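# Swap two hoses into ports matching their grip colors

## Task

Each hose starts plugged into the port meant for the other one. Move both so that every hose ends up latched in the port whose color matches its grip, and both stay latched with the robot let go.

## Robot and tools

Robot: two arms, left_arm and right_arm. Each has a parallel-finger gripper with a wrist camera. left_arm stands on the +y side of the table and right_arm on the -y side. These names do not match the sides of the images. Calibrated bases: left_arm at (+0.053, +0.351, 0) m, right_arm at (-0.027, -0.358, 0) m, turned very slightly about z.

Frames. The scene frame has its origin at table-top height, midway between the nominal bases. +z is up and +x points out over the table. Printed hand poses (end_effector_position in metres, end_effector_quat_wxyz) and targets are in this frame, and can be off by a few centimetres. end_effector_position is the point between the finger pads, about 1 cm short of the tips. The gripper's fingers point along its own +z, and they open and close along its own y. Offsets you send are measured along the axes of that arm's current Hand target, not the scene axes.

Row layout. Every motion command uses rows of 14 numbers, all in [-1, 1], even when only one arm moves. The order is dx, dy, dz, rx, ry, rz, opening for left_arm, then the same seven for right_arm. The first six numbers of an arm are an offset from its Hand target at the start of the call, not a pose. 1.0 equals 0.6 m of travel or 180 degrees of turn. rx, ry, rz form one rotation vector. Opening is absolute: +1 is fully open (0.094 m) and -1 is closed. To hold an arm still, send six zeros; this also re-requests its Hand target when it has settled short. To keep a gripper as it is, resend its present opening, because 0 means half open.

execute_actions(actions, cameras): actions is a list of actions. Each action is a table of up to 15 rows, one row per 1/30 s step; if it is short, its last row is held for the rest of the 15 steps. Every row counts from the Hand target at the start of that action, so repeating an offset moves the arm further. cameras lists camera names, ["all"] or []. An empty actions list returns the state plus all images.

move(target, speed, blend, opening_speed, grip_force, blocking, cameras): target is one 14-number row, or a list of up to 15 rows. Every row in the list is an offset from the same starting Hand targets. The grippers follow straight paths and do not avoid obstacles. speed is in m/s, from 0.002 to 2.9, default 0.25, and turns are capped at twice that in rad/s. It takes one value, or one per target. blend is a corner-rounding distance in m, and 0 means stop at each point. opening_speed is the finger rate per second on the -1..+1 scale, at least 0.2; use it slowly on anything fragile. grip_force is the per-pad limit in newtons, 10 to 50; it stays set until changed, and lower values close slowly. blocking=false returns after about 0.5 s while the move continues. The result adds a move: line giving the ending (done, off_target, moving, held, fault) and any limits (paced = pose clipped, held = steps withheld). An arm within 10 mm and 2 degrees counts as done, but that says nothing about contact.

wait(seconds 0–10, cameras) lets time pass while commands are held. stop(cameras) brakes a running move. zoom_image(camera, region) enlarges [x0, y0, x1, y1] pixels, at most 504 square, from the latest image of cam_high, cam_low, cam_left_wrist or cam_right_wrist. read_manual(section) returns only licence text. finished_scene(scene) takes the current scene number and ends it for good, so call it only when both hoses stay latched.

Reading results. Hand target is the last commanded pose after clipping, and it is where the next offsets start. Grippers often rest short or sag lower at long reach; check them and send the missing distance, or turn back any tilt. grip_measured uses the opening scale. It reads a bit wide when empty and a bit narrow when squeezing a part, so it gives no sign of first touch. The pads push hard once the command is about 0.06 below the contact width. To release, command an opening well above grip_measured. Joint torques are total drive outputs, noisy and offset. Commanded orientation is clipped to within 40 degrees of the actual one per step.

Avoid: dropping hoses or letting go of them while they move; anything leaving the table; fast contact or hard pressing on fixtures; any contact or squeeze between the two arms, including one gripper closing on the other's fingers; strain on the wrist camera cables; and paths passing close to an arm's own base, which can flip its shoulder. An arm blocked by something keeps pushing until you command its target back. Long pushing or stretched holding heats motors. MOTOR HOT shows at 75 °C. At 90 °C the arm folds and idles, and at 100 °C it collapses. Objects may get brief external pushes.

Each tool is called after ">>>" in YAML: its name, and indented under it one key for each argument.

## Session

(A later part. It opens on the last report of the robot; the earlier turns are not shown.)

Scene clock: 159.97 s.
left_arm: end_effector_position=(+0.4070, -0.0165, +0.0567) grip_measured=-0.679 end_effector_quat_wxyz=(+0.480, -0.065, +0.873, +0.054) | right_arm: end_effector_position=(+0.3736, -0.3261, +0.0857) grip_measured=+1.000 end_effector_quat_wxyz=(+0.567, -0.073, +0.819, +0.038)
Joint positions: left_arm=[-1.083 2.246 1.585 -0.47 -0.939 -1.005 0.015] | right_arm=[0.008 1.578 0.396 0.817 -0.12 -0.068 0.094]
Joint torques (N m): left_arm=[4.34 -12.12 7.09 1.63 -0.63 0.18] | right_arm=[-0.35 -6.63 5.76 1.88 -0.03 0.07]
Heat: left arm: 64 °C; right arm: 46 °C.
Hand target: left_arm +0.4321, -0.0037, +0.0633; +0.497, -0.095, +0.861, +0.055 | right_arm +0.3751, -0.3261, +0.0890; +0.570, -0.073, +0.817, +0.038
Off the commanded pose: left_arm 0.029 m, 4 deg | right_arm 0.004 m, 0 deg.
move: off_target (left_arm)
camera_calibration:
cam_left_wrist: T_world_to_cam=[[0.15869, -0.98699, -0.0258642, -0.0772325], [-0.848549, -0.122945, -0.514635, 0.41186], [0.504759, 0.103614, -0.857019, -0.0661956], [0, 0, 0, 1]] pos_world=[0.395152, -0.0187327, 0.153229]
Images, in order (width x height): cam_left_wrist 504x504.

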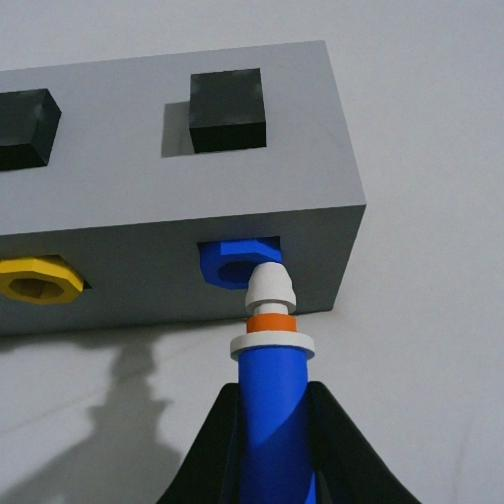

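>>> move:
  target:
    - [0.0127,0.1315,-0.111,0,0,0,-1,0,0,0,0,0,0,1]
    - [0.018,-0.006,-0.104,0,0,0,-1,0,0,0,0,0,0,1]
    - [0.029,-0.017,-0.0722,0,0,0,-1,0,0,0,0,0,0,1]
    - [0.0133,-0.0168,-0.0612,0,0,0,-1,0,0,0,0,0,0,1]
    - [0.0097,-0.0118,-0.0483,0,0,0,-1,0,0,0,0,0,0,1]
    - [0.0217,0.0023,-0.047,0,0,0,-1,0,0,0,0,0,0,1]
  speed: [0.2,0.15,0.15,0.1,0.1,0.1]
  cameras: ["cam_left_wrist"]

>>> zoom_image:
  camera: "cam_left_wrist"
  region: [180, 200, 360, 380]

Scene clock: 173.87 s.
left_arm: end_effector_position=(+0.3997, -0.0075, +0.0569) grip_measured=-0.679 end_effector_quat_wxyz=(+0.492, -0.091, +0.864, +0.064) | right_arm: end_effector_position=(+0.3736, -0.3261, +0.0857) grip_measured=+1.000 end_effector_quat_wxyz=(+0.567, -0.073, +0.819, +0.038)
Joint positions: left_arm=[-1.098 2.245 1.573 -0.517 -0.991 -1.099 0.015] | right_arm=[0.008 1.578 0.396 0.817 -0.12 -0.068 0.094]
Joint torques (N m): left_arm=[0.42 -13.89 6.76 1.1 -0.43 0.12] | right_arm=[-0.35 -6.6 5.74 1.88 -0.03 0.07]
Heat: left arm: 65 °C; right arm: 46 °C.
Hand target: left_arm +0.4016, -0.0089, +0.0659; +0.497, -0.094, +0.861, +0.055 | right_arm +0.3751, -0.3261, +0.0890; +0.570, -0.073, +0.817, +0.038
Off the commanded pose: left_arm 0.010 m, 1 deg | right_arm 0.004 m, 0 deg.
move: done
camera_calibration:
cam_left_wrist: T_world_to_cam=[[0.212897, -0.976946, -0.0158777, -0.089287], [-0.823844, -0.170749, -0.540486, 0.398176], [0.525315, 0.128149, -0.841203, -0.0722245], [0, 0, 0, 1]] pos_world=[0.384985, -0.0099849, 0.153036]
Images, in order (width x height): cam_left_wrist 504x504.

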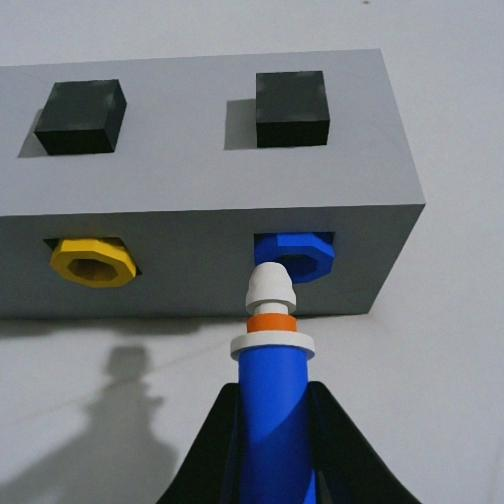

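Scaled by 2.800.

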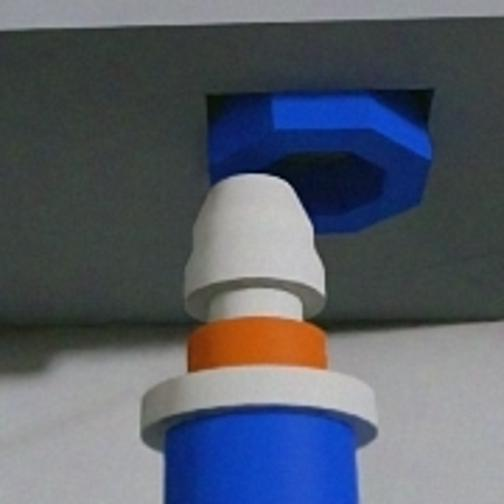

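>>> move:
  target: [-0.007,-0.011,-0.002,0,0,0,-1,0,0,0,0,0,0,1]
  speed: 0.1
  cameras: ["cam_left_wrist"]

>>> zoom_image:
  camera: "cam_left_wrist"
  region: [180, 200, 360, 380]

Scene clock: 177.83 s.
left_arm: end_effector_position=(+0.4013, -0.0106, +0.0622) grip_measured=-0.679 end_effector_quat_wxyz=(+0.493, -0.093, +0.863, +0.060) | right_arm: end_effector_position=(+0.3736, -0.3261, +0.0857) grip_measured=+1.000 end_effector_quat_wxyz=(+0.567, -0.073, +0.819, +0.038)
Joint positions: left_arm=[-1.098 2.245 1.594 -0.528 -0.991 -1.099 0.015] | right_arm=[0.008 1.578 0.396 0.817 -0.12 -0.068 0.094]
Joint torques (N m): left_arm=[0.29 -12.38 9.48 0.91 -0.44 0.11] | right_arm=[-0.35 -6.61 5.74 1.88 -0.02 0.07]
Heat: left arm: 66 °C; right arm: 46 °C.
Hand target: left_arm +0.4041, -0.0152, +0.0702; +0.497, -0.095, +0.861, +0.055 | right_arm +0.3751, -0.3261, +0.0890; +0.570, -0.073, +0.817, +0.038
Off the commanded pose: left_arm 0.010 m, 1 deg | right_arm 0.004 m, 0 deg.
move: done
camera_calibration:
cam_left_wrist: T_world_to_cam=[[0.212914, -0.977046, -0.0070332, -0.093167], [-0.821539, -0.17512, -0.542593, 0.400944], [0.528907, 0.121303, -0.839966, -0.0698339], [0, 0, 0, 1]] pos_world=[0.386163, -0.0123439, 0.158236]
Images, in order (width x height): cam_left_wrist 504x504.

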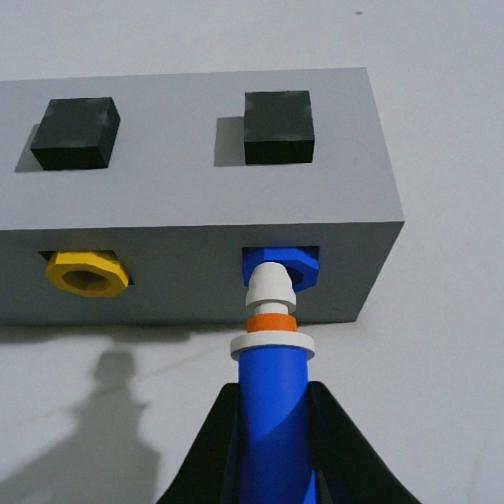

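Scaled by 2.800.

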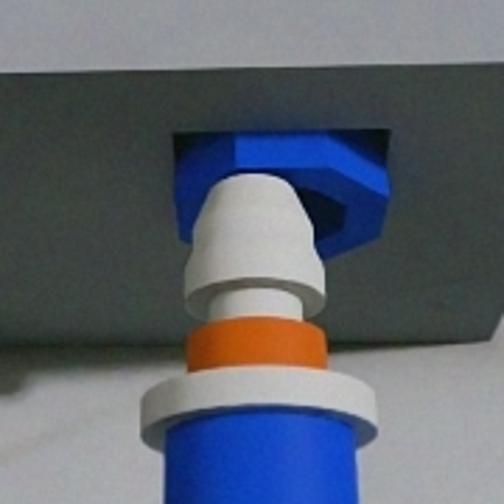

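>>> move:
  target: [-0.028,0.007,0.042,0,0,0,-1,0,0,0,0,0,0,1]
  speed: 0.1
  cameras: ["cam_left_wrist"]

>>> zoom_image:
  camera: "cam_left_wrist"
  region: [180, 200, 360, 380]

Scene clock: 186.03 s.
left_arm: end_effector_position=(+0.4064, -0.0131, +0.0570) grip_measured=-0.679 end_effector_quat_wxyz=(+0.475, -0.060, +0.876, +0.064) | right_arm: end_effector_position=(+0.3736, -0.3261, +0.0857) grip_measured=+1.000 end_effector_quat_wxyz=(+0.567, -0.073, +0.819, +0.038)
Joint positions: left_arm=[-1.081 2.245 1.594 -0.502 -0.938 -1.004 0.015] | right_arm=[0.008 1.578 0.396 0.817 -0.12 -0.068 0.094]
Joint torques (N m): left_arm=[4.18 -13.11 8.18 1.62 -0.66 0.14] | right_arm=[-0.35 -6.61 5.75 1.88 -0.03 0.07]
Heat: left arm: 66 °C; right arm: 47 °C.
Hand target: left_arm +0.4327, -0.0045, +0.0722; +0.497, -0.095, +0.861, +0.055 | right_arm +0.3751, -0.3261, +0.0890; +0.570, -0.073, +0.817, +0.038
Off the commanded pose: left_arm 0.032 m, 5 deg | right_arm 0.004 m, 0 deg.
move: off_target (left_arm)
camera_calibration:
cam_left_wrist: T_world_to_cam=[[0.159781, -0.98593, -0.0491085, -0.0728866], [-0.854291, -0.113178, -0.507325, 0.41402], [0.494629, 0.123014, -0.860355, -0.0614102], [0, 0, 0, 1]] pos_world=[0.395714, -0.0174487, 0.153629]
Images, in order (width x height): cam_left_wrist 504x504.

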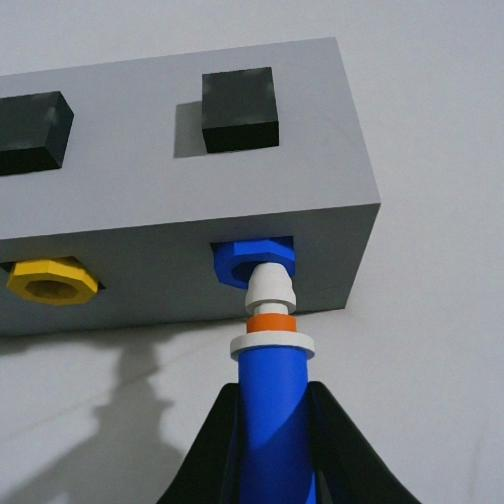

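Scaled by 2.800.

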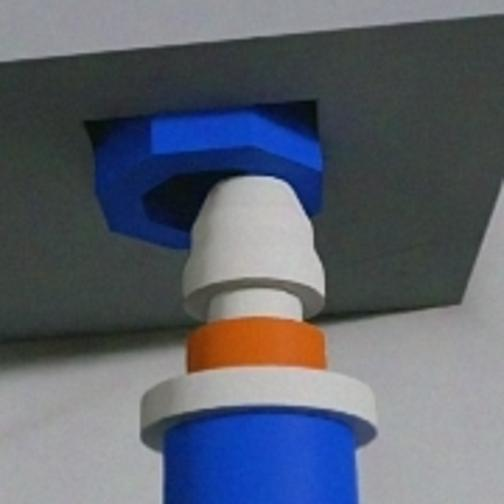

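>>> move:
  target:
    - [0.013,0.008,-0.037,0,0,0,-1,0,0,0,0,0,0,1]
    - [-0.0075,0.0135,0.0045,0,0,0,-1,0,0,0,0,0,0,1]
  speed: 0.1
  cameras: ["cam_left_wrist"]

>>> zoom_image:
  camera: "cam_left_wrist"
  region: [180, 200, 360, 380]

Scene clock: 191.20 s.
left_arm: end_effector_position=(+0.4147, -0.0080, +0.0552) grip_measured=-0.679 end_effector_quat_wxyz=(+0.479, -0.065, +0.873, +0.062) | right_arm: end_effector_position=(+0.3736, -0.3261, +0.0857) grip_measured=+1.000 end_effector_quat_wxyz=(+0.567, -0.073, +0.819, +0.038)
Joint positions: left_arm=[-1.061 2.243 1.571 -0.452 -0.939 -0.98 0.015] | right_arm=[0.008 1.578 0.396 0.817 -0.12 -0.068 0.094]
Joint torques (N m): left_arm=[3.86 -15.27 6.54 1.49 -0.57 0.18] | right_arm=[-0.36 -6.63 5.74 1.89 -0.02 0.07]
Heat: left arm: 67 °C; right arm: 47 °C.
Hand target: left_arm +0.4354, +0.0044, +0.0748; +0.497, -0.095, +0.861, +0.055 | right_arm +0.3751, -0.3261, +0.0890; +0.570, -0.073, +0.817, +0.038
Off the commanded pose: left_arm 0.031 m, 4 deg | right_arm 0.004 m, 0 deg.
move: off_target (left_arm)
camera_calibration:
cam_left_wrist: T_world_to_cam=[[0.16729, -0.98507, -0.0406449, -0.072808], [-0.847885, -0.122711, -0.515784, 0.418481], [0.503096, 0.120748, -0.855754, -0.0714924], [0, 0, 0, 1]] pos_world=[0.402971, -0.0117362, 0.151707]
Images, in order (width x height): cam_left_wrist 504x504.

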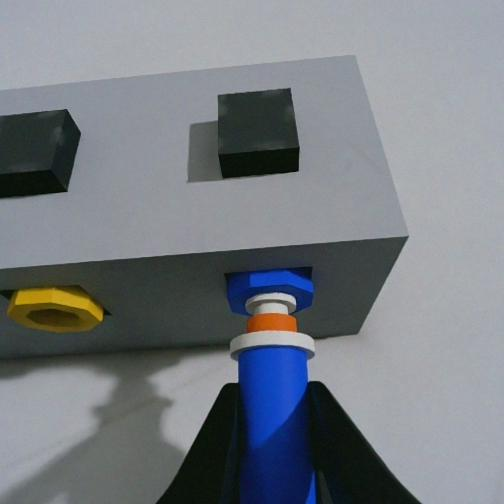

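Scaled by 2.800.

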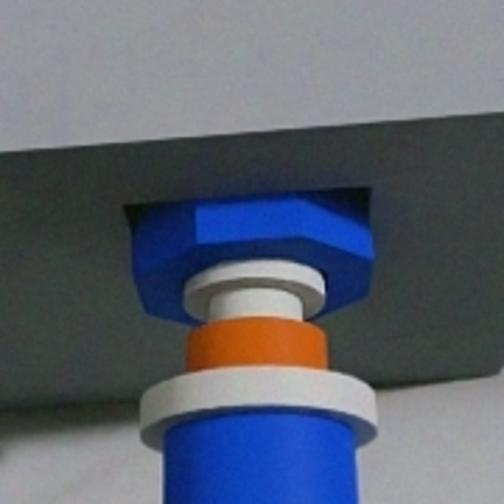

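In. Drive home.

>>> move:
  target:
    - [-0.032,0.004,0.039,0,-0.028,0,-1,0,0,0,0,0,0,1]
    - [-0.085,0.02,0.11,0,-0.028,0,-1,0,0,0,0,0,0,1]
  speed: 0.12
  cameras: ["cam_left_wrist"]

>>> zoom_image:
  camera: "cam_left_wrist"
  region: [180, 200, 360, 380]

Scene clock: 195.80 s.
left_arm: end_effector_position=(+0.4214, -0.0027, +0.0556) grip_measured=-0.678 end_effector_quat_wxyz=(+0.480, +0.015, +0.874, +0.078) | right_arm: end_effector_position=(+0.3736, -0.3261, +0.0857) grip_measured=+1.000 end_effector_quat_wxyz=(+0.567, -0.073, +0.819, +0.038)
Joint positions: left_arm=[-1.036 2.194 1.469 -0.296 -0.903 -0.728 0.015] | right_arm=[0.008 1.578 0.396 0.817 -0.12 -0.068 0.094]
Joint torques (N m): left_arm=[14.01 -12.51 9.02 3.13 -0.77 0.39] | right_arm=[-0.38 -6.63 5.71 1.88 -0.03 0.06]
Heat: left arm: 67 °C; right arm: 47 °C.
Hand target: left_arm +0.5134, +0.0340, +0.0858; +0.534, -0.092, +0.838, +0.059 | right_arm +0.3751, -0.3261, +0.0890; +0.570, -0.073, +0.817, +0.038
Off the commanded pose: left_arm 0.104 m, 15 deg | right_arm 0.004 m, 0 deg.
move: off_target (left_arm)
camera_calibration:
cam_left_wrist: T_world_to_cam=[[0.0418045, -0.988307, -0.146632, -0.0100293], [-0.859692, 0.0392, -0.509306, 0.43008], [0.509099, 0.14735, -0.848001, -0.0780842], [0, 0, 0, 1]] pos_world=[0.409909, -0.0152655, 0.151357]
Images, in order (width x height): cam_left_wrist 504x504.

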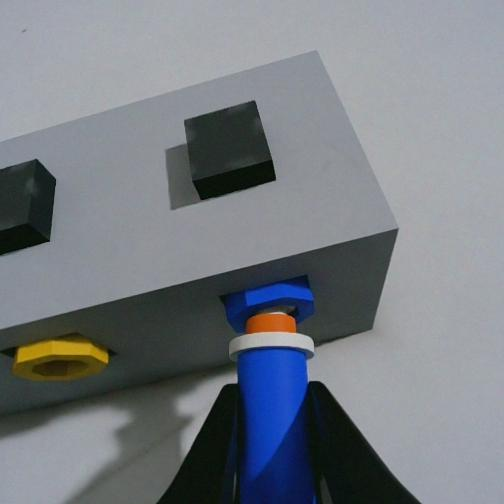

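Scaled by 2.800.

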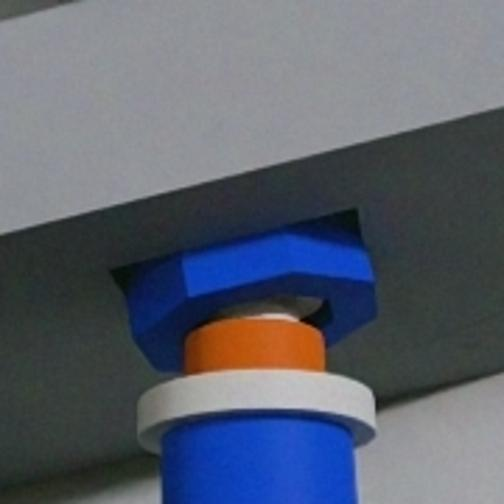

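>>> move:
  target:
    - [0.02,-0.02,-0.04,-0.045,0,-0.02,-1,0,0,0,0,0,0,1]
    - [-0.01,-0.02,0.02,-0.045,0,-0.02,-1,0,0,0,0,0,0,1]
  speed: 0.12
  cameras: ["cam_left_wrist"]

>>> zoom_image:
  camera: "cam_left_wrist"
  region: [180, 200, 360, 380]

Scene clock: 201.00 s.
left_arm: end_effector_position=(+0.4280, -0.0056, +0.0583) grip_measured=-0.678 end_effector_quat_wxyz=(+0.441, -0.057, +0.889, +0.107) | right_arm: end_effector_position=(+0.3736, -0.3261, +0.0857) grip_measured=+1.000 end_effector_quat_wxyz=(+0.567, -0.073, +0.819, +0.038)
Joint positions: left_arm=[-1.027 2.327 1.785 -0.709 -0.903 -0.997 0.015] | right_arm=[0.008 1.578 0.396 0.817 -0.12 -0.068 0.094]
Joint torques (N m): left_arm=[12.59 -10.06 12.7 2.65 -1.78 0.36] | right_arm=[-0.36 -6.63 5.72 1.89 -0.03 0.07]
Heat: left arm: 66 °C; right arm: 47 °C.
Hand target: left_arm +0.5291, +0.0251, +0.0863; +0.528, -0.156, +0.829, +0.101 | right_arm +0.3751, -0.3261, +0.0890; +0.570, -0.073, +0.817, +0.038
Off the commanded pose: left_arm 0.109 m, 17 deg | right_arm 0.004 m, 0 deg.
move: off_target (left_arm)
camera_calibration:
cam_left_wrist: T_world_to_cam=[[0.188673, -0.972874, -0.133863, -0.0761636], [-0.887523, -0.110575, -0.447299, 0.444719], [0.420363, 0.203199, -0.88431, -0.0383573], [0, 0, 0, 1]] pos_world=[0.425192, -0.0171288, 0.154807]
Images, in order (width x height): cam_left_wrist 504x504.

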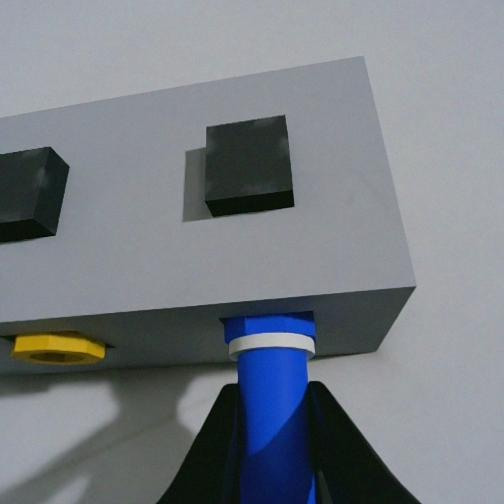

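Scaled by 2.800.

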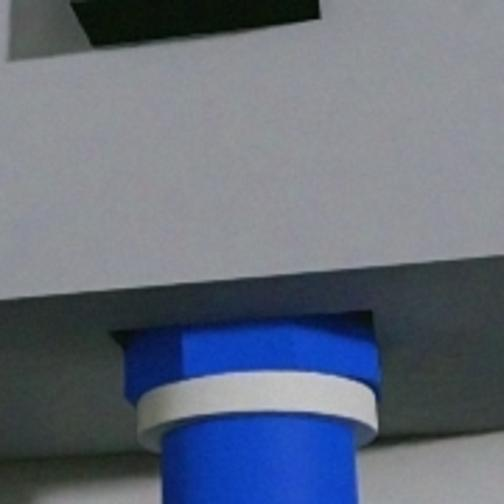

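>>> move:
  target:
    - [0.116,0.0125,-0.139,0,0,0,-1,0,0,0,0,0,0,1]
    - [0.116,0.0125,-0.139,0,0,0,0.2,0,0,0,0,0,0,1]
    - [0.165,0.0125,-0.24,0,0,0,0.2,0,0,0,0,0,0,1]
    - [-0.009,0.0125,-0.344,0,0,0,0.2,0,0,0,0,0,0,1]
    - [0.02,-0.076,-0.414,0.065,0.194,0.03,0.2,0,0,0,0,0,0,1]
  speed: 0.2
  cameras: ["cam_left_wrist"]

Scene clock: 213.73 s.
left_arm: end_effector_position=(+0.3288, -0.0966, +0.1848) grip_measured=+0.197 end_effector_quat_wxyz=(+0.290, -0.075, +0.953, -0.053) | right_arm: end_effector_position=(+0.3736, -0.3261, +0.0857) grip_measured=+1.000 end_effector_quat_wxyz=(+0.567, -0.073, +0.819, +0.038)
Joint positions: left_arm=[-1.184 2.528 2.845 -1.578 -0.52 -1.258 0.056] | right_arm=[0.008 1.578 0.396 0.817 -0.12 -0.068 0.094]
Joint torques (N m): left_arm=[0.66 -11.45 8.58 0.99 -0.13 0.13] | right_arm=[-0.35 -6.64 5.74 1.88 -0.03 0.07]
Heat: left arm: 65 °C; right arm: 47 °C.
Hand target: left_arm +0.3315, -0.1015, +0.1801; +0.263, -0.086, +0.961, -0.010 | right_arm +0.3751, -0.3261, +0.0890; +0.570, -0.073, +0.817, +0.038
Off the commanded pose: left_arm 0.007 m, 6 deg | right_arm 0.004 m, 0 deg.
elbow stopped short (left arm): the move would have taken joint 3 (elbow) straighter than the controller allows.
move: off_target (left_arm); target 2's new opening was sent with left_arm's hand 0.015 m and 4 deg from that target
camera_calibration:
cam_left_wrist: T_world_to_cam=[[0.108647, -0.982317, 0.152477, -0.156534], [-0.985222, -0.126836, -0.115112, 0.372325], [0.132416, -0.137717, -0.98158, 0.213468], [0, 0, 0, 1]] pos_world=[0.355563, -0.0771439, 0.276263]
Images, in order (width x height): cam_left_wrist 504x504.

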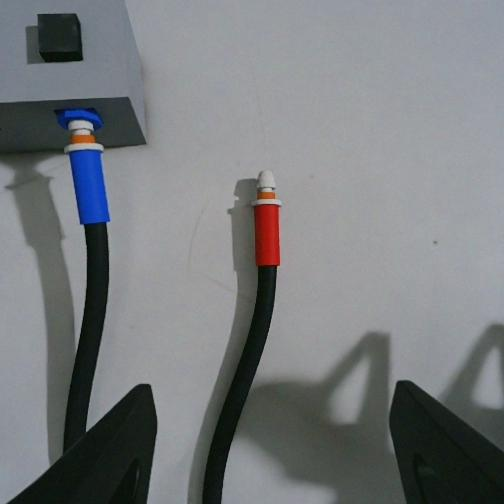

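>>> move:
  target: [-0.05,0.125,0.14,-0.028,-0.1653,0.002,0.2,0,0,0,0,0,0,1]
  speed: 0.2
  cameras: ["cam_left_wrist"]

Scene clock: 226.50 s.
left_arm: end_effector_position=(+0.3841, -0.0225, +0.0950) grip_measured=+0.197 end_effector_quat_wxyz=(+0.481, -0.084, +0.870, +0.069) | right_arm: end_effector_position=(+0.3736, -0.3261, +0.0857) grip_measured=+1.000 end_effector_quat_wxyz=(+0.567, -0.073, +0.819, +0.038)
Joint positions: left_arm=[-1.14 2.239 1.744 -0.778 -0.987 -1.172 0.056] | right_arm=[0.008 1.578 0.396 0.817 -0.12 -0.068 0.094]
Joint torques (N m): left_arm=[0.61 -16.54 6.6 0.95 -0.64 0.14] | right_arm=[-0.36 -6.64 5.74 1.89 -0.02 0.07]
Heat: left arm: 64 °C; right arm: 47 °C.
Hand target: left_arm +0.3875, -0.0202, +0.1180; +0.497, -0.095, +0.861, +0.056 | right_arm +0.3751, -0.3261, +0.0890; +0.570, -0.073, +0.817, +0.038
Off the commanded pose: left_arm 0.023 m, 3 deg | right_arm 0.004 m, 0 deg.
move: off_target (left_arm)
camera_calibration:
cam_left_wrist: T_world_to_cam=[[0.20653, -0.977869, -0.0334307, -0.0959415], [-0.838065, -0.159163, -0.521837, 0.407309], [0.504967, 0.135792, -0.85239, -0.0210585], [0, 0, 0, 1]] pos_world=[0.3718, -0.0261301, 0.191392]
Images, in order (width x height): cam_left_wrist 504x504.

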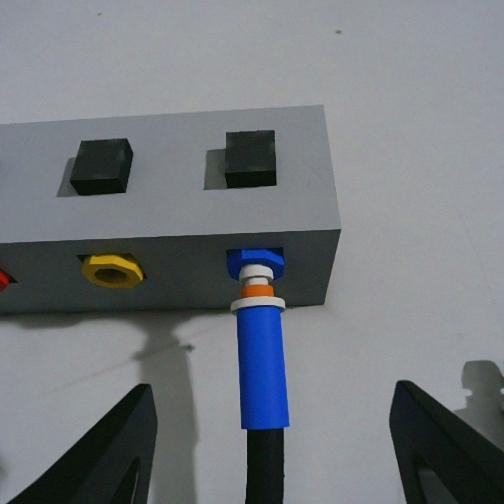

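>>> move:
  target:
    - [0.026,0.007,0.06,0,0,0,0.2,0,0,0,0,0,0,1]
    - [0.026,0.007,0.06,0,0,0,-1,0,0,0,0,0,0,1]
  speed: 0.15
  cameras: ["cam_left_wrist"]

Scene clock: 232.97 s.
left_arm: end_effector_position=(+0.4091, -0.0100, +0.0764) grip_measured=-0.988 end_effector_quat_wxyz=(+0.492, -0.093, +0.863, +0.065) | right_arm: end_effector_position=(+0.3736, -0.3261, +0.0857) grip_measured=+1.000 end_effector_quat_wxyz=(+0.567, -0.073, +0.819, +0.038)
Joint positions: left_arm=[-1.082 2.239 1.642 -0.575 -0.987 -1.079 0.001] | right_arm=[0.008 1.578 0.396 0.817 -0.12 -0.068 0.094]
Joint torques (N m): left_arm=[0.23 -14.5 6.54 1.11 -0.42 0.13] | right_arm=[-0.38 -6.61 5.75 1.88 -0.04 0.07]
Heat: left arm: 67 °C; right arm: 47 °C.
Hand target: left_arm +0.4094, -0.0110, +0.0865; +0.497, -0.095, +0.861, +0.055 | right_arm +0.3751, -0.3261, +0.0890; +0.570, -0.073, +0.817, +0.038
Off the commanded pose: left_arm 0.010 m, 1 deg | right_arm 0.004 m, 0 deg.
move: done
camera_calibration:
cam_left_wrist: T_world_to_cam=[[0.216855, -0.97608, -0.0155314, -0.0951194], [-0.822445, -0.174105, -0.541546, 0.415518], [0.525888, 0.130211, -0.840528, -0.0606919], [0, 0, 0, 1]] pos_world=[0.394285, -0.0125975, 0.172532]
Images, in order (width x height): cam_left_wrist 504x504.

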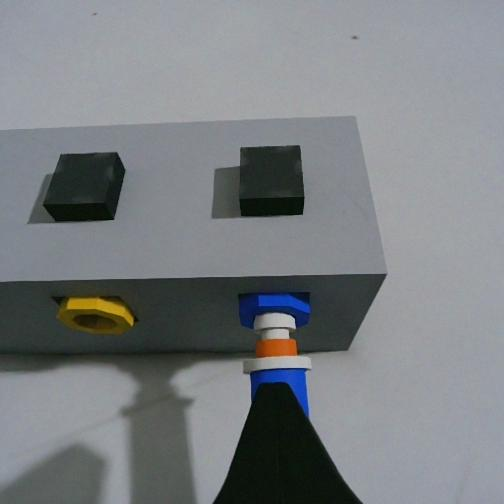

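>>> move:
  target:
    - [0,0,0,0,0,0,0,0,0,0,0,0,0,1]
    - [0.032,0,0.018,0,0,0,0,0,0,0,0,0,0,1]
    - [0.032,0,0.018,0,0,0,-1,0,0,0,0,0,0,1]
  speed: 0.15
  cameras: ["cam_left_wrist"]

Scene clock: 239.07 s.
left_arm: end_effector_position=(+0.4096, -0.0109, +0.0689) grip_measured=-0.988 end_effector_quat_wxyz=(+0.497, -0.099, +0.861, +0.052) | right_arm: end_effector_position=(+0.3736, -0.3261, +0.0857) grip_measured=+1.000 end_effector_quat_wxyz=(+0.567, -0.073, +0.819, +0.038)
Joint positions: left_arm=[-1.082 2.239 1.602 -0.504 -0.987 -1.078 0.001] | right_arm=[0.008 1.578 0.396 0.817 -0.12 -0.068 0.094]
Joint torques (N m): left_arm=[0.17 -11.55 6.5 1.16 -0.42 0.12] | right_arm=[-0.38 -6.6 5.72 1.87 -0.02 0.07]
Heat: left arm: 68 °C; right arm: 47 °C.
Hand target: left_arm +0.4091, -0.0110, +0.0644; +0.497, -0.095, +0.861, +0.056 | right_arm +0.3751, -0.3261, +0.0890; +0.570, -0.073, +0.817, +0.038
Off the commanded pose: left_arm 0.004 m, 1 deg | right_arm 0.004 m, 0 deg.
move: done
camera_calibration:
cam_left_wrist: T_world_to_cam=[[0.216692, -0.976146, 0.0135761, -0.098091], [-0.81471, -0.188482, -0.548381, 0.408861], [0.537859, 0.107769, -0.836118, -0.0726116], [0, 0, 0, 1]] pos_world=[0.393413, -0.0108628, 0.164831]
Images, in order (width x height): cam_left_wrist 504x504.

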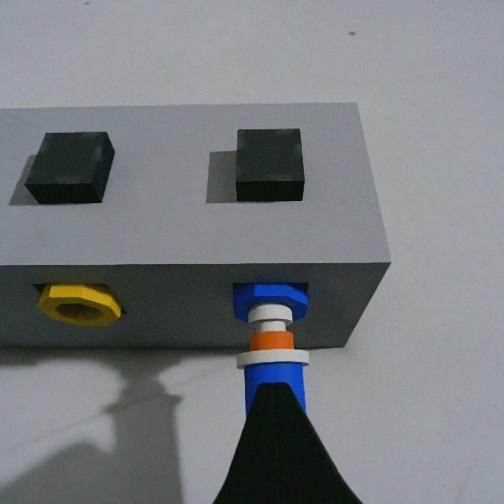

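>>> move:
  target:
    - [0,0,0,0,0,0,0.1,0,0,0,0,0,0,1]
    - [0.034,0,0.02,0,0,0,0.1,0,0,0,0,0,0,1]
    - [0.034,0,0.02,0,0,0,-1,0,0,0,0,0,0,1]
  speed: 0.15
  cameras: ["cam_left_wrist"]

Scene clock: 246.10 s.
left_arm: end_effector_position=(+0.4097, -0.0112, +0.0496) grip_measured=-0.676 end_effector_quat_wxyz=(+0.498, -0.101, +0.860, +0.049) | right_arm: end_effector_position=(+0.3736, -0.3261, +0.0857) grip_measured=+1.000 end_effector_quat_wxyz=(+0.567, -0.073, +0.819, +0.038)
Joint positions: left_arm=[-1.082 2.267 1.564 -0.428 -0.987 -1.078 0.015] | right_arm=[0.008 1.578 0.396 0.817 -0.12 -0.068 0.094]
Joint torques (N m): left_arm=[0.21 -10.65 6.6 1.15 -0.42 0.12] | right_arm=[-0.36 -6.6 5.72 1.88 -0.03 0.07]
Heat: left arm: 67 °C; right arm: 47 °C.
Hand target: left_arm +0.4093, -0.0109, +0.0409; +0.497, -0.095, +0.861, +0.056 | right_arm +0.3751, -0.3261, +0.0890; +0.570, -0.073, +0.817, +0.038
Off the commanded pose: left_arm 0.009 m, 1 deg | right_arm 0.004 m, 0 deg.
move: done
camera_calibration:
cam_left_wrist: T_world_to_cam=[[0.216282, -0.976069, 0.0226005, -0.0984975], [-0.812514, -0.192779, -0.550143, 0.397473], [0.541334, 0.100623, -0.834765, -0.0903989], [0, 0, 0, 1]] pos_world=[0.393192, -0.0104198, 0.145431]
Images, in order (width x height): cam_left_wrist 504x504.

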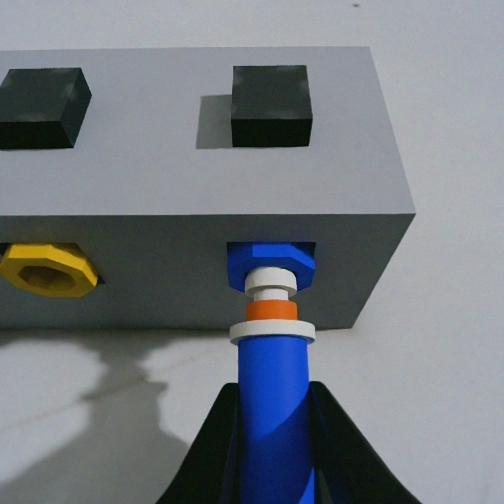

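>>> move:
  target:
    - [-0.0455,0.003,0.0122,0,-0.028,0,-1,0,0,0,0,0,0,1]
    - [-0.142,0.012,0.13,-0.03,-0.028,-0.016,-1,0,0,0,0,0,0,1]
  speed: 0.12
  cameras: ["cam_left_wrist"]

>>> zoom_image:
  camera: "cam_left_wrist"
  region: [180, 200, 360, 380]

Scene clock: 251.50 s.
left_arm: end_effector_position=(+0.4190, -0.0051, +0.0531) grip_measured=-0.676 end_effector_quat_wxyz=(+0.462, -0.024, +0.880, +0.104) | right_arm: end_effector_position=(+0.3736, -0.3261, +0.0857) grip_measured=+1.000 end_effector_quat_wxyz=(+0.567, -0.073, +0.819, +0.038)
Joint positions: left_arm=[-1.049 2.277 1.642 -0.549 -0.933 -0.907 0.015] | right_arm=[0.008 1.578 0.396 0.817 -0.12 -0.068 0.094]
Joint torques (N m): left_arm=[12.72 -9.17 12.72 2.83 -1.36 0.13] | right_arm=[-0.36 -6.63 5.75 1.88 -0.03 0.07]
Heat: left arm: 67 °C; right arm: 47 °C.
Hand target: left_arm +0.5152, +0.0201, +0.0756; +0.531, -0.137, +0.832, +0.088 | right_arm +0.3751, -0.3261, +0.0890; +0.570, -0.073, +0.817, +0.038
Off the commanded pose: left_arm 0.102 m, 16 deg | right_arm 0.004 m, 0 deg.
move: off_target (left_arm)
camera_calibration:
cam_left_wrist: T_world_to_cam=[[0.133065, -0.97883, -0.155516, -0.0502802], [-0.874421, -0.0420784, -0.483339, 0.431241], [0.466563, 0.200302, -0.861509, -0.0597549], [0, 0, 0, 1]] pos_world=[0.411656, -0.0191009, 0.149137]
Images, in order (width x height): cam_left_wrist 504x504.

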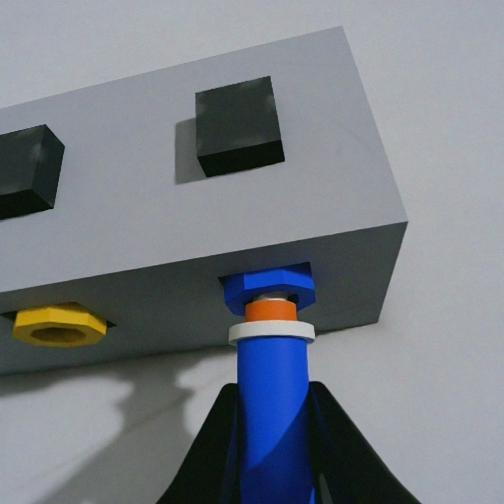

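Scaled by 2.800.

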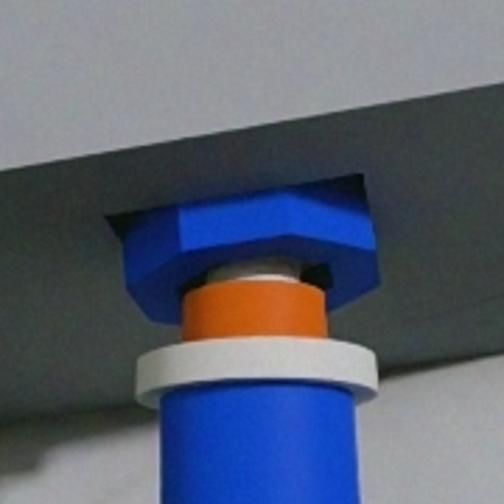

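>>> move:
  target:
    - [0.02,-0.02,-0.04,-0.045,0,-0.02,-1,0,0,0,0,0,0,1]
    - [-0.015,-0.025,0.03,-0.045,0,-0.02,-1,0,0,0,0,0,0,1]
    - [-0.045,-0.03,0.09,-0.045,-0.02,-0.02,-1,0,0,0,0,0,0,1]
  speed: 0.12
  cameras: ["cam_left_wrist"]

>>> zoom_image:
  camera: "cam_left_wrist"
  region: [180, 200, 360, 380]

Scene clock: 258.37 s.
left_arm: end_effector_position=(+0.4222, -0.0095, +0.0570) grip_measured=-0.676 end_effector_quat_wxyz=(+0.399, -0.092, +0.896, +0.174) | right_arm: end_effector_position=(+0.3736, -0.3261, +0.0857) grip_measured=+1.000 end_effector_quat_wxyz=(+0.567, -0.073, +0.819, +0.038)
Joint positions: left_arm=[-1.04 2.572 2.265 -1.243 -0.9 -1.235 0.015] | right_arm=[0.008 1.578 0.396 0.817 -0.12 -0.068 0.094]
Joint torques (N m): left_arm=[16.53 -10.17 11.4 2.87 -2.81 0.22] | right_arm=[-0.38 -6.63 5.74 1.88 -0.03 0.06]
Heat: left arm: 65 °C; right arm: 47 °C.
Hand target: left_arm +0.5782, +0.0224, +0.0775; +0.548, -0.197, +0.802, +0.134 | right_arm +0.3751, -0.3261, +0.0890; +0.570, -0.073, +0.817, +0.038
Off the commanded pose: left_arm 0.160 m, 24 deg | right_arm 0.004 m, 0 deg.
move: off_target (left_arm)
camera_calibration:
cam_left_wrist: T_world_to_cam=[[0.299008, -0.925633, -0.231942, -0.119598], [-0.901522, -0.194336, -0.386642, 0.440217], [0.312814, 0.32471, -0.892587, 0.0107655], [0, 0, 0, 1]] pos_world=[0.429259, -0.0286497, 0.152076]
Images, in order (width x height): cam_left_wrist 504x504.

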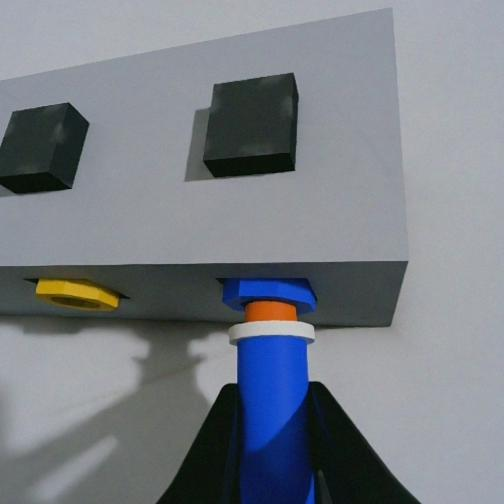

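Scaled by 2.800.

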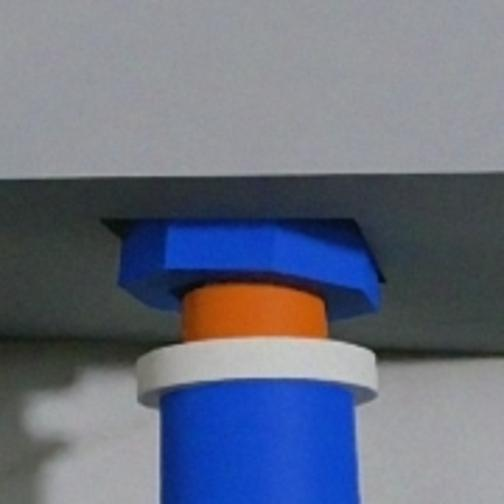

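>>> move:
  target:
    - [0.03,0,-0.1,0.03,-0.04,0.01,-1,0,0,0,0,0,0,1]
    - [0.04,0,0.0,0.03,-0.05,0.01,-1,0,0,0,0,0,0,1]
  speed: 0.12
  cameras: ["cam_left_wrist"]

>>> zoom_image:
  camera: "cam_left_wrist"
  region: [180, 200, 360, 380]

Scene clock: 265.90 s.
left_arm: end_effector_position=(+0.4227, -0.0089, +0.0533) grip_measured=-0.676 end_effector_quat_wxyz=(+0.447, -0.085, +0.867, +0.202) | right_arm: end_effector_position=(+0.3736, -0.3261, +0.0857) grip_measured=+1.000 end_effector_quat_wxyz=(+0.567, -0.073, +0.819, +0.038)
Joint positions: left_arm=[-1.064 2.611 2.254 -1.239 -1.025 -1.273 0.015] | right_arm=[0.008 1.578 0.396 0.817 -0.12 -0.068 0.094]
Joint torques (N m): left_arm=[15.94 -8.09 8.4 3.2 -2.9 0.22] | right_arm=[-0.35 -6.63 5.74 1.88 -0.02 0.06]
Heat: left arm: 65 °C; right arm: 47 °C.
Hand target: left_arm +0.5705, +0.0184, +0.0550; +0.616, -0.148, +0.765, +0.119 | right_arm +0.3751, -0.3261, +0.0890; +0.570, -0.073, +0.817, +0.038
Off the commanded pose: left_arm 0.150 m, 26 deg | right_arm 0.004 m, 0 deg.
move: off_target (left_arm)
camera_calibration:
cam_left_wrist: T_world_to_cam=[[0.322393, -0.907573, -0.269025, -0.127887], [-0.857438, -0.159567, -0.489223, 0.426513], [0.401078, 0.388394, -0.829631, -0.0329384], [0, 0, 0, 1]] pos_world=[0.420149, -0.0352158, 0.146928]
Images, in order (width x height): cam_left_wrist 504x504.

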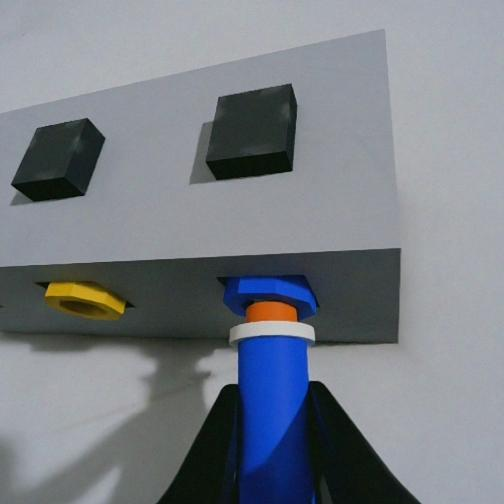

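Scaled by 2.800.

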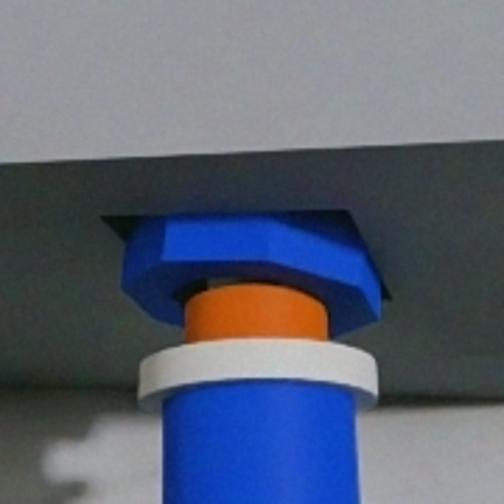

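>>> move:
  target:
    - [0.038,0.045,-0.213,0,0.0705,0,-1,0,0,0,0,0,0,1]
    - [-0.021,0.048,-0.135,0,0.0705,0,-1,0,0,0,0,0,0,1]
    - [-0.038,0.036,-0.07,0,0.0705,0,-1,0,0,0,0,0,0,1]
  speed: 0.15
  cameras: ["cam_left_wrist"]

>>> zoom_image:
  camera: "cam_left_wrist"
  region: [180, 200, 360, 380]

Scene clock: 283.83 s.
left_arm: end_effector_position=(+0.4260, -0.0061, +0.0543) grip_measured=-0.675 end_effector_quat_wxyz=(+0.463, -0.049, +0.874, +0.137) | right_arm: end_effector_position=(+0.3736, -0.3261, +0.0857) grip_measured=+1.000 end_effector_quat_wxyz=(+0.567, -0.073, +0.819, +0.038)
Joint positions: left_arm=[-1.048 2.372 1.814 -0.736 -0.983 -1.01 0.015] | right_arm=[0.008 1.578 0.396 0.817 -0.12 -0.068 0.094]
Joint torques (N m): left_arm=[14.16 -13.89 10.4 2.85 -1.2 0.4] | right_arm=[-0.38 -6.61 5.75 1.88 -0.03 0.07]
Heat: left arm: 63 °C; right arm: 47 °C.
Hand target: left_arm +0.5289, +0.0249, +0.0863; +0.527, -0.160, +0.828, +0.102 | right_arm +0.3751, -0.3261, +0.0890; +0.570, -0.073, +0.817, +0.038
Off the commanded pose: left_arm 0.112 m, 16 deg | right_arm 0.004 m, 0 deg.
move: off_target (left_arm)
camera_calibration:
cam_left_wrist: T_world_to_cam=[[0.206086, -0.959968, -0.18971, -0.0811496], [-0.864145, -0.0875816, -0.495563, 0.433908], [0.459109, 0.266066, -0.847601, -0.0590118], [0, 0, 0, 1]] pos_world=[0.418776, -0.0241977, 0.149615]
Images, in order (width x height): cam_left_wrist 504x504.

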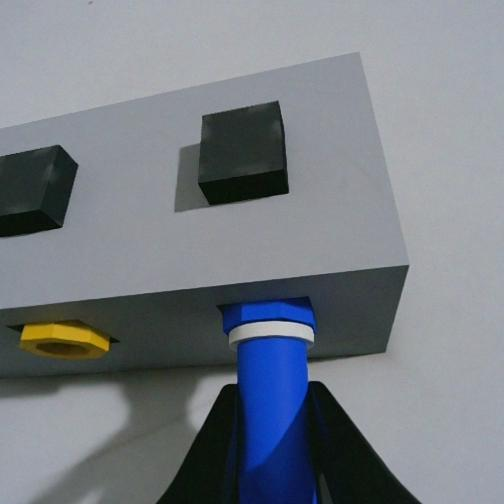

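Scaled by 2.800.

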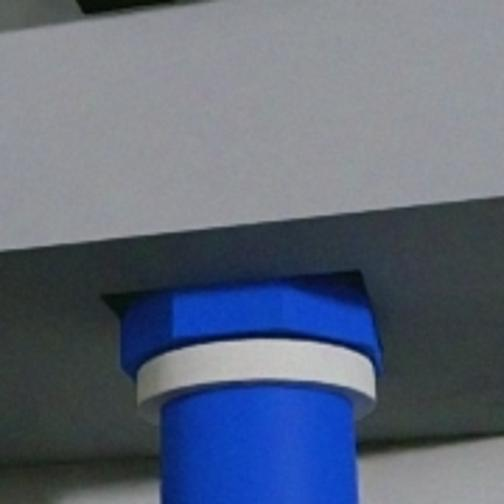

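>>> move:
  target: [-0.045,-0.014,0.1,0,0,0,-1,0,0,0,0,0,0,1]
  speed: 0.2
  cameras: ["cam_left_wrist"]

>>> zoom_image:
  camera: "cam_left_wrist"
  region: [180, 200, 360, 380]

Scene clock: 291.00 s.
left_arm: end_effector_position=(+0.4292, -0.0033, +0.0555) grip_measured=-0.674 end_effector_quat_wxyz=(+0.369, -0.036, +0.922, +0.112) | right_arm: end_effector_position=(+0.3736, -0.3261, +0.0857) grip_measured=+1.000 end_effector_quat_wxyz=(+0.567, -0.073, +0.819, +0.038)
Joint positions: left_arm=[-0.99 2.359 1.918 -0.885 -0.762 -0.969 0.015] | right_arm=[0.008 1.578 0.396 0.817 -0.12 -0.068 0.094]
Joint torques (N m): left_arm=[17.51 -9.21 12.53 3.38 -2.67 0.5] | right_arm=[-0.36 -6.63 5.76 1.88 -0.03 0.07]
Heat: left arm: 63 °C; right arm: 47 °C.
Hand target: left_arm +0.5930, +0.0416, +0.0852; +0.527, -0.160, +0.828, +0.102 | right_arm +0.3751, -0.3261, +0.0890; +0.570, -0.073, +0.817, +0.038
Off the commanded pose: left_arm 0.172 m, 25 deg | right_arm 0.004 m, 0 deg.
move: off_target (left_arm)
camera_calibration:
cam_left_wrist: T_world_to_cam=[[0.144161, -0.974327, -0.172929, -0.0532965], [-0.949968, -0.0873301, -0.299891, 0.463499], [0.27709, 0.207509, -0.938169, 0.0226521], [0, 0, 0, 1]] pos_world=[0.441716, -0.0161513, 0.151034]
Images, in order (width x height): cam_left_wrist 504x504.

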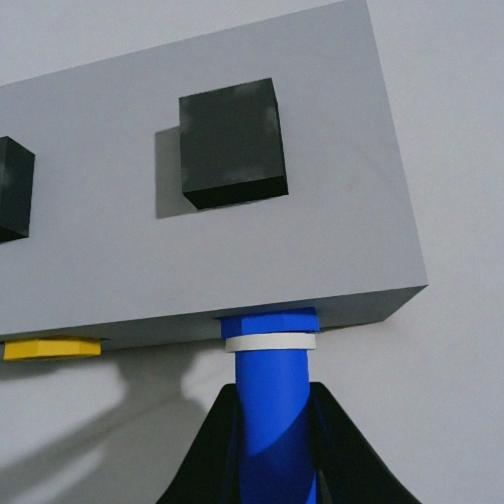

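Scaled by 2.800.

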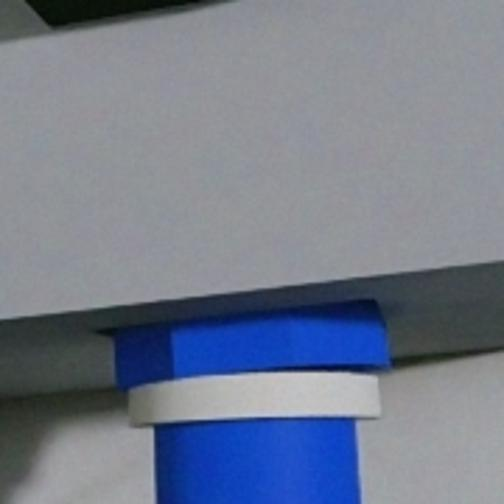

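>>> move:
  target: [0.168,0.025,-0.25,0,0,0,-1,0,0,0,0,0,0,1]
  speed: 0.2
  cameras: ["cam_left_wrist"]

>>> zoom_image:
  camera: "cam_left_wrist"
  region: [180, 200, 360, 380]

Scene clock: 296.30 s.
left_arm: end_effector_position=(+0.4214, -0.0101, +0.0535) grip_measured=-0.672 end_effector_quat_wxyz=(+0.489, -0.107, +0.858, +0.115) | right_arm: end_effector_position=(+0.3736, -0.3261, +0.0857) grip_measured=+1.000 end_effector_quat_wxyz=(+0.567, -0.073, +0.819, +0.038)
Joint positions: left_arm=[-1.069 2.398 1.831 -0.753 -1.033 -1.173 0.015] | right_arm=[0.008 1.578 0.396 0.817 -0.12 -0.068 0.094]
Joint torques (N m): left_arm=[-0.96 -11.49 7.05 0.95 -1.23 -1.36] | right_arm=[-0.35 -6.63 5.71 1.88 -0.02 0.07]
Heat: left arm: 63 °C; right arm: 47 °C.
Hand target: left_arm +0.4217, -0.0111, +0.0575; +0.527, -0.160, +0.828, +0.102 | right_arm +0.3751, -0.3261, +0.0890; +0.570, -0.073, +0.817, +0.038
Off the commanded pose: left_arm 0.004 m, 8 deg | right_arm 0.004 m, 0 deg.
move: off_target (left_arm)
camera_calibration:
cam_left_wrist: T_world_to_cam=[[0.28944, -0.953204, -0.0873278, -0.124752], [-0.812862, -0.196594, -0.548276, 0.409291], [0.505451, 0.229678, -0.831726, -0.0773149], [0, 0, 0, 1]] pos_world=[0.407884, -0.0206924, 0.149205]
Images, in order (width x height): cam_left_wrist 504x504.

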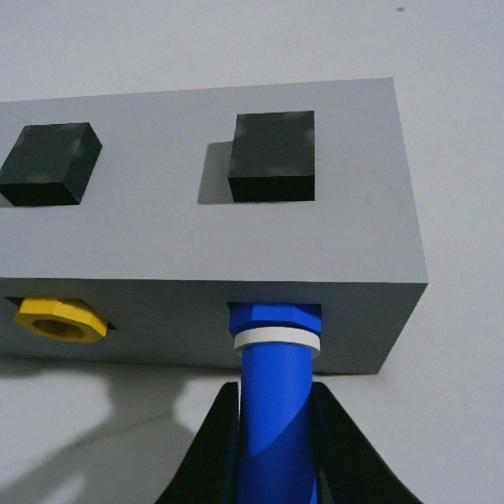

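Scaled by 2.800.

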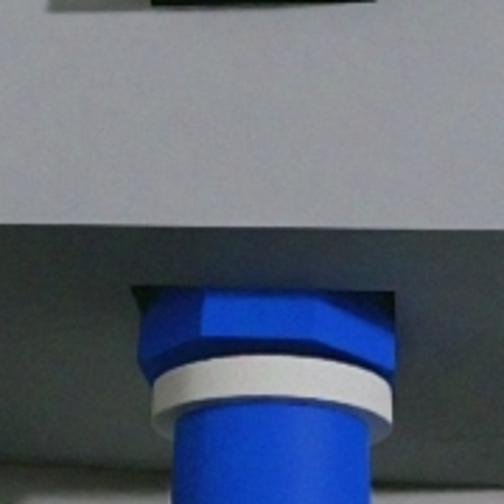

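>>> move:
  target:
    - [0,0,0,0,0,0,0.2,0,0,0,0,0,0,1]
    - [0.057,0,-0.121,0,0,0,0.2,0,0,0,0,0,0,1]
    - [-0.14,0,-0.2125,0,0,0,0.2,0,0,0,0,0,0,1]
    - [-0.0715,-0.09,-0.2315,0.065,0.14,0.03,0.2,0,0,0,0,0,0,1]
  speed: 0.22
  cameras: ["cam_left_wrist"]

Scene clock: 306.83 s.
left_arm: end_effector_position=(+0.3406, -0.1001, +0.1623) grip_measured=+0.197 end_effector_quat_wxyz=(+0.353, -0.086, +0.932, -0.011) | right_arm: end_effector_position=(+0.3736, -0.3261, +0.0857) grip_measured=+1.000 end_effector_quat_wxyz=(+0.567, -0.073, +0.819, +0.038)
Joint positions: left_arm=[-1.21 2.606 2.844 -1.554 -0.683 -1.302 0.056] | right_arm=[0.008 1.578 0.396 0.817 -0.12 -0.068 0.094]
Joint torques (N m): left_arm=[0.61 -11.7 8.88 0.72 -0.22 0.13] | right_arm=[-0.34 -6.64 5.71 1.88 -0.03 0.07]
Heat: left arm: 65 °C; right arm: 47 °C.
Hand target: left_arm +0.3418, -0.1014, +0.1550; +0.342, -0.085, +0.936, +0.005 | right_arm +0.3751, -0.3261, +0.0890; +0.570, -0.073, +0.817, +0.038
Off the commanded pose: left_arm 0.007 m, 2 deg | right_arm 0.004 m, 0 deg.
elbow stopped short (left arm): the move would have taken joint 3 (elbow) straighter than the controller allows.
move: done
camera_calibration:
cam_left_wrist: T_world_to_cam=[[0.147112, -0.985199, 0.0879816, -0.160789], [-0.95431, -0.164762, -0.249291, 0.388474], [0.260097, -0.0472881, -0.964424, 0.152084], [0, 0, 0, 1]] pos_world=[0.354822, -0.087212, 0.257663]
Images, in order (width x height): cam_left_wrist 504x504.

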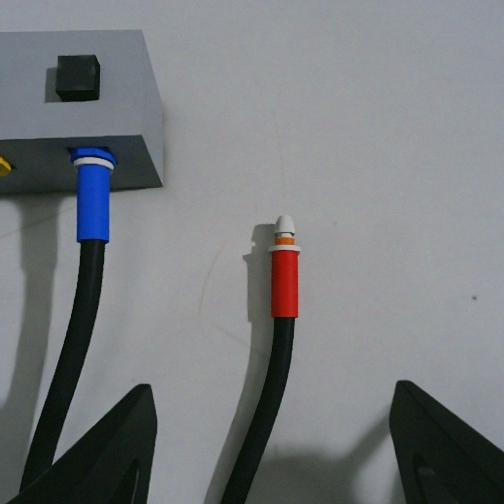

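>>> move:
  target: [0.01,-0.056,0.155,-0.0128,-0.1116,0.0096,0.1,0,0,0,0,0,0,1]
  speed: 0.22
  cameras: ["cam_left_wrist"]

Scene clock: 316.73 s.
left_arm: end_effector_position=(+0.3981, -0.1305, +0.0826) grip_measured=+0.103 end_effector_quat_wxyz=(+0.489, -0.076, +0.868, +0.039) | right_arm: end_effector_position=(+0.3736, -0.3261, +0.0857) grip_measured=+1.000 end_effector_quat_wxyz=(+0.567, -0.073, +0.819, +0.038)
Joint positions: left_arm=[-1.197 2.86 2.843 -1.225 -0.991 -1.192 0.052] | right_arm=[0.008 1.578 0.396 0.817 -0.12 -0.068 0.094]
Joint torques (N m): left_arm=[0.64 -14.57 7.56 0.98 -0.64 0.11] | right_arm=[-0.35 -6.63 5.72 1.88 -0.03 0.07]
Heat: left arm: 65 °C; right arm: 47 °C.
Hand target: left_arm +0.4023, -0.1291, +0.0816; +0.498, -0.076, +0.863, +0.044 | right_arm +0.3751, -0.3261, +0.0890; +0.570, -0.073, +0.817, +0.038
Off the commanded pose: left_arm 0.005 m, 1 deg | right_arm 0.004 m, 0 deg.
move: done
camera_calibration:
cam_left_wrist: T_world_to_cam=[[0.162457, -0.986639, 0.0123106, -0.192295], [-0.834731, -0.144076, -0.531476, 0.396768], [0.526149, 0.0760661, -0.846984, -0.0406609], [0, 0, 0, 1]] pos_world=[0.383828, -0.129468, 0.178801]
Images, in order (width x height): cam_left_wrist 504x504.

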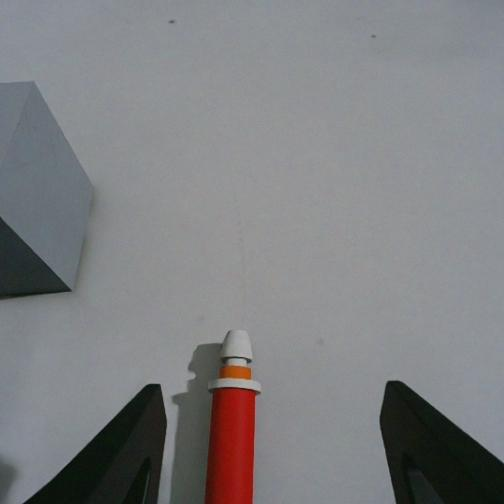

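>>> move:
  target:
    - [0.1017,0.0155,0.067,0,0,0,0.1,0,0,0,0,0,0,1]
    - [0.1017,0.0155,0.067,0,0,0,-1,0,0,0,0,0,0,1]
  speed: 0.15
  cameras: ["cam_left_wrist"]

Scene clock: 322.03 s.
left_arm: end_effector_position=(+0.4047, -0.1216, +0.0208) grip_measured=-0.679 end_effector_quat_wxyz=(+0.520, -0.079, +0.849, +0.049) | right_arm: end_effector_position=(+0.3736, -0.3261, +0.0857) grip_measured=+1.000 end_effector_quat_wxyz=(+0.567, -0.073, +0.819, +0.038)
Joint positions: left_arm=[-1.192 2.759 2.348 -0.8 -1.065 -1.163 0.015] | right_arm=[0.008 1.578 0.396 0.817 -0.12 -0.068 0.094]
Joint torques (N m): left_arm=[1.11 -15.82 4.9 0.97 0.08 -0.03] | right_arm=[-0.36 -6.63 5.74 1.88 -0.02 0.07]
Heat: left arm: 66 °C; right arm: 47 °C.
Hand target: left_arm +0.4051, -0.1192, +0.0088; +0.498, -0.076, +0.863, +0.044 | right_arm +0.3751, -0.3261, +0.0890; +0.570, -0.073, +0.817, +0.038
Off the commanded pose: left_arm 0.012 m, 3 deg | right_arm 0.004 m, 0 deg.
move: off_target (left_arm); target 2's new opening was sent with left_arm's hand 0.013 m and 3 deg from that target
camera_calibration:
cam_left_wrist: T_world_to_cam=[[0.177724, -0.984076, 0.00302353, -0.189516], [-0.792355, -0.14492, -0.592597, 0.354787], [0.583599, 0.102923, -0.805493, -0.11806], [0, 0, 0, 1]] pos_world=[0.383699, -0.122931, 0.115722]
Images, in order (width x height): cam_left_wrist 504x504.

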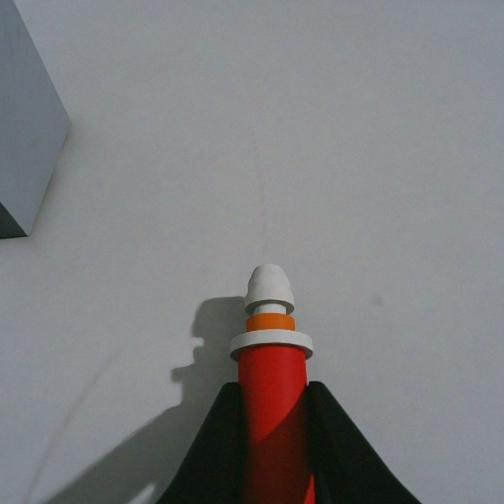

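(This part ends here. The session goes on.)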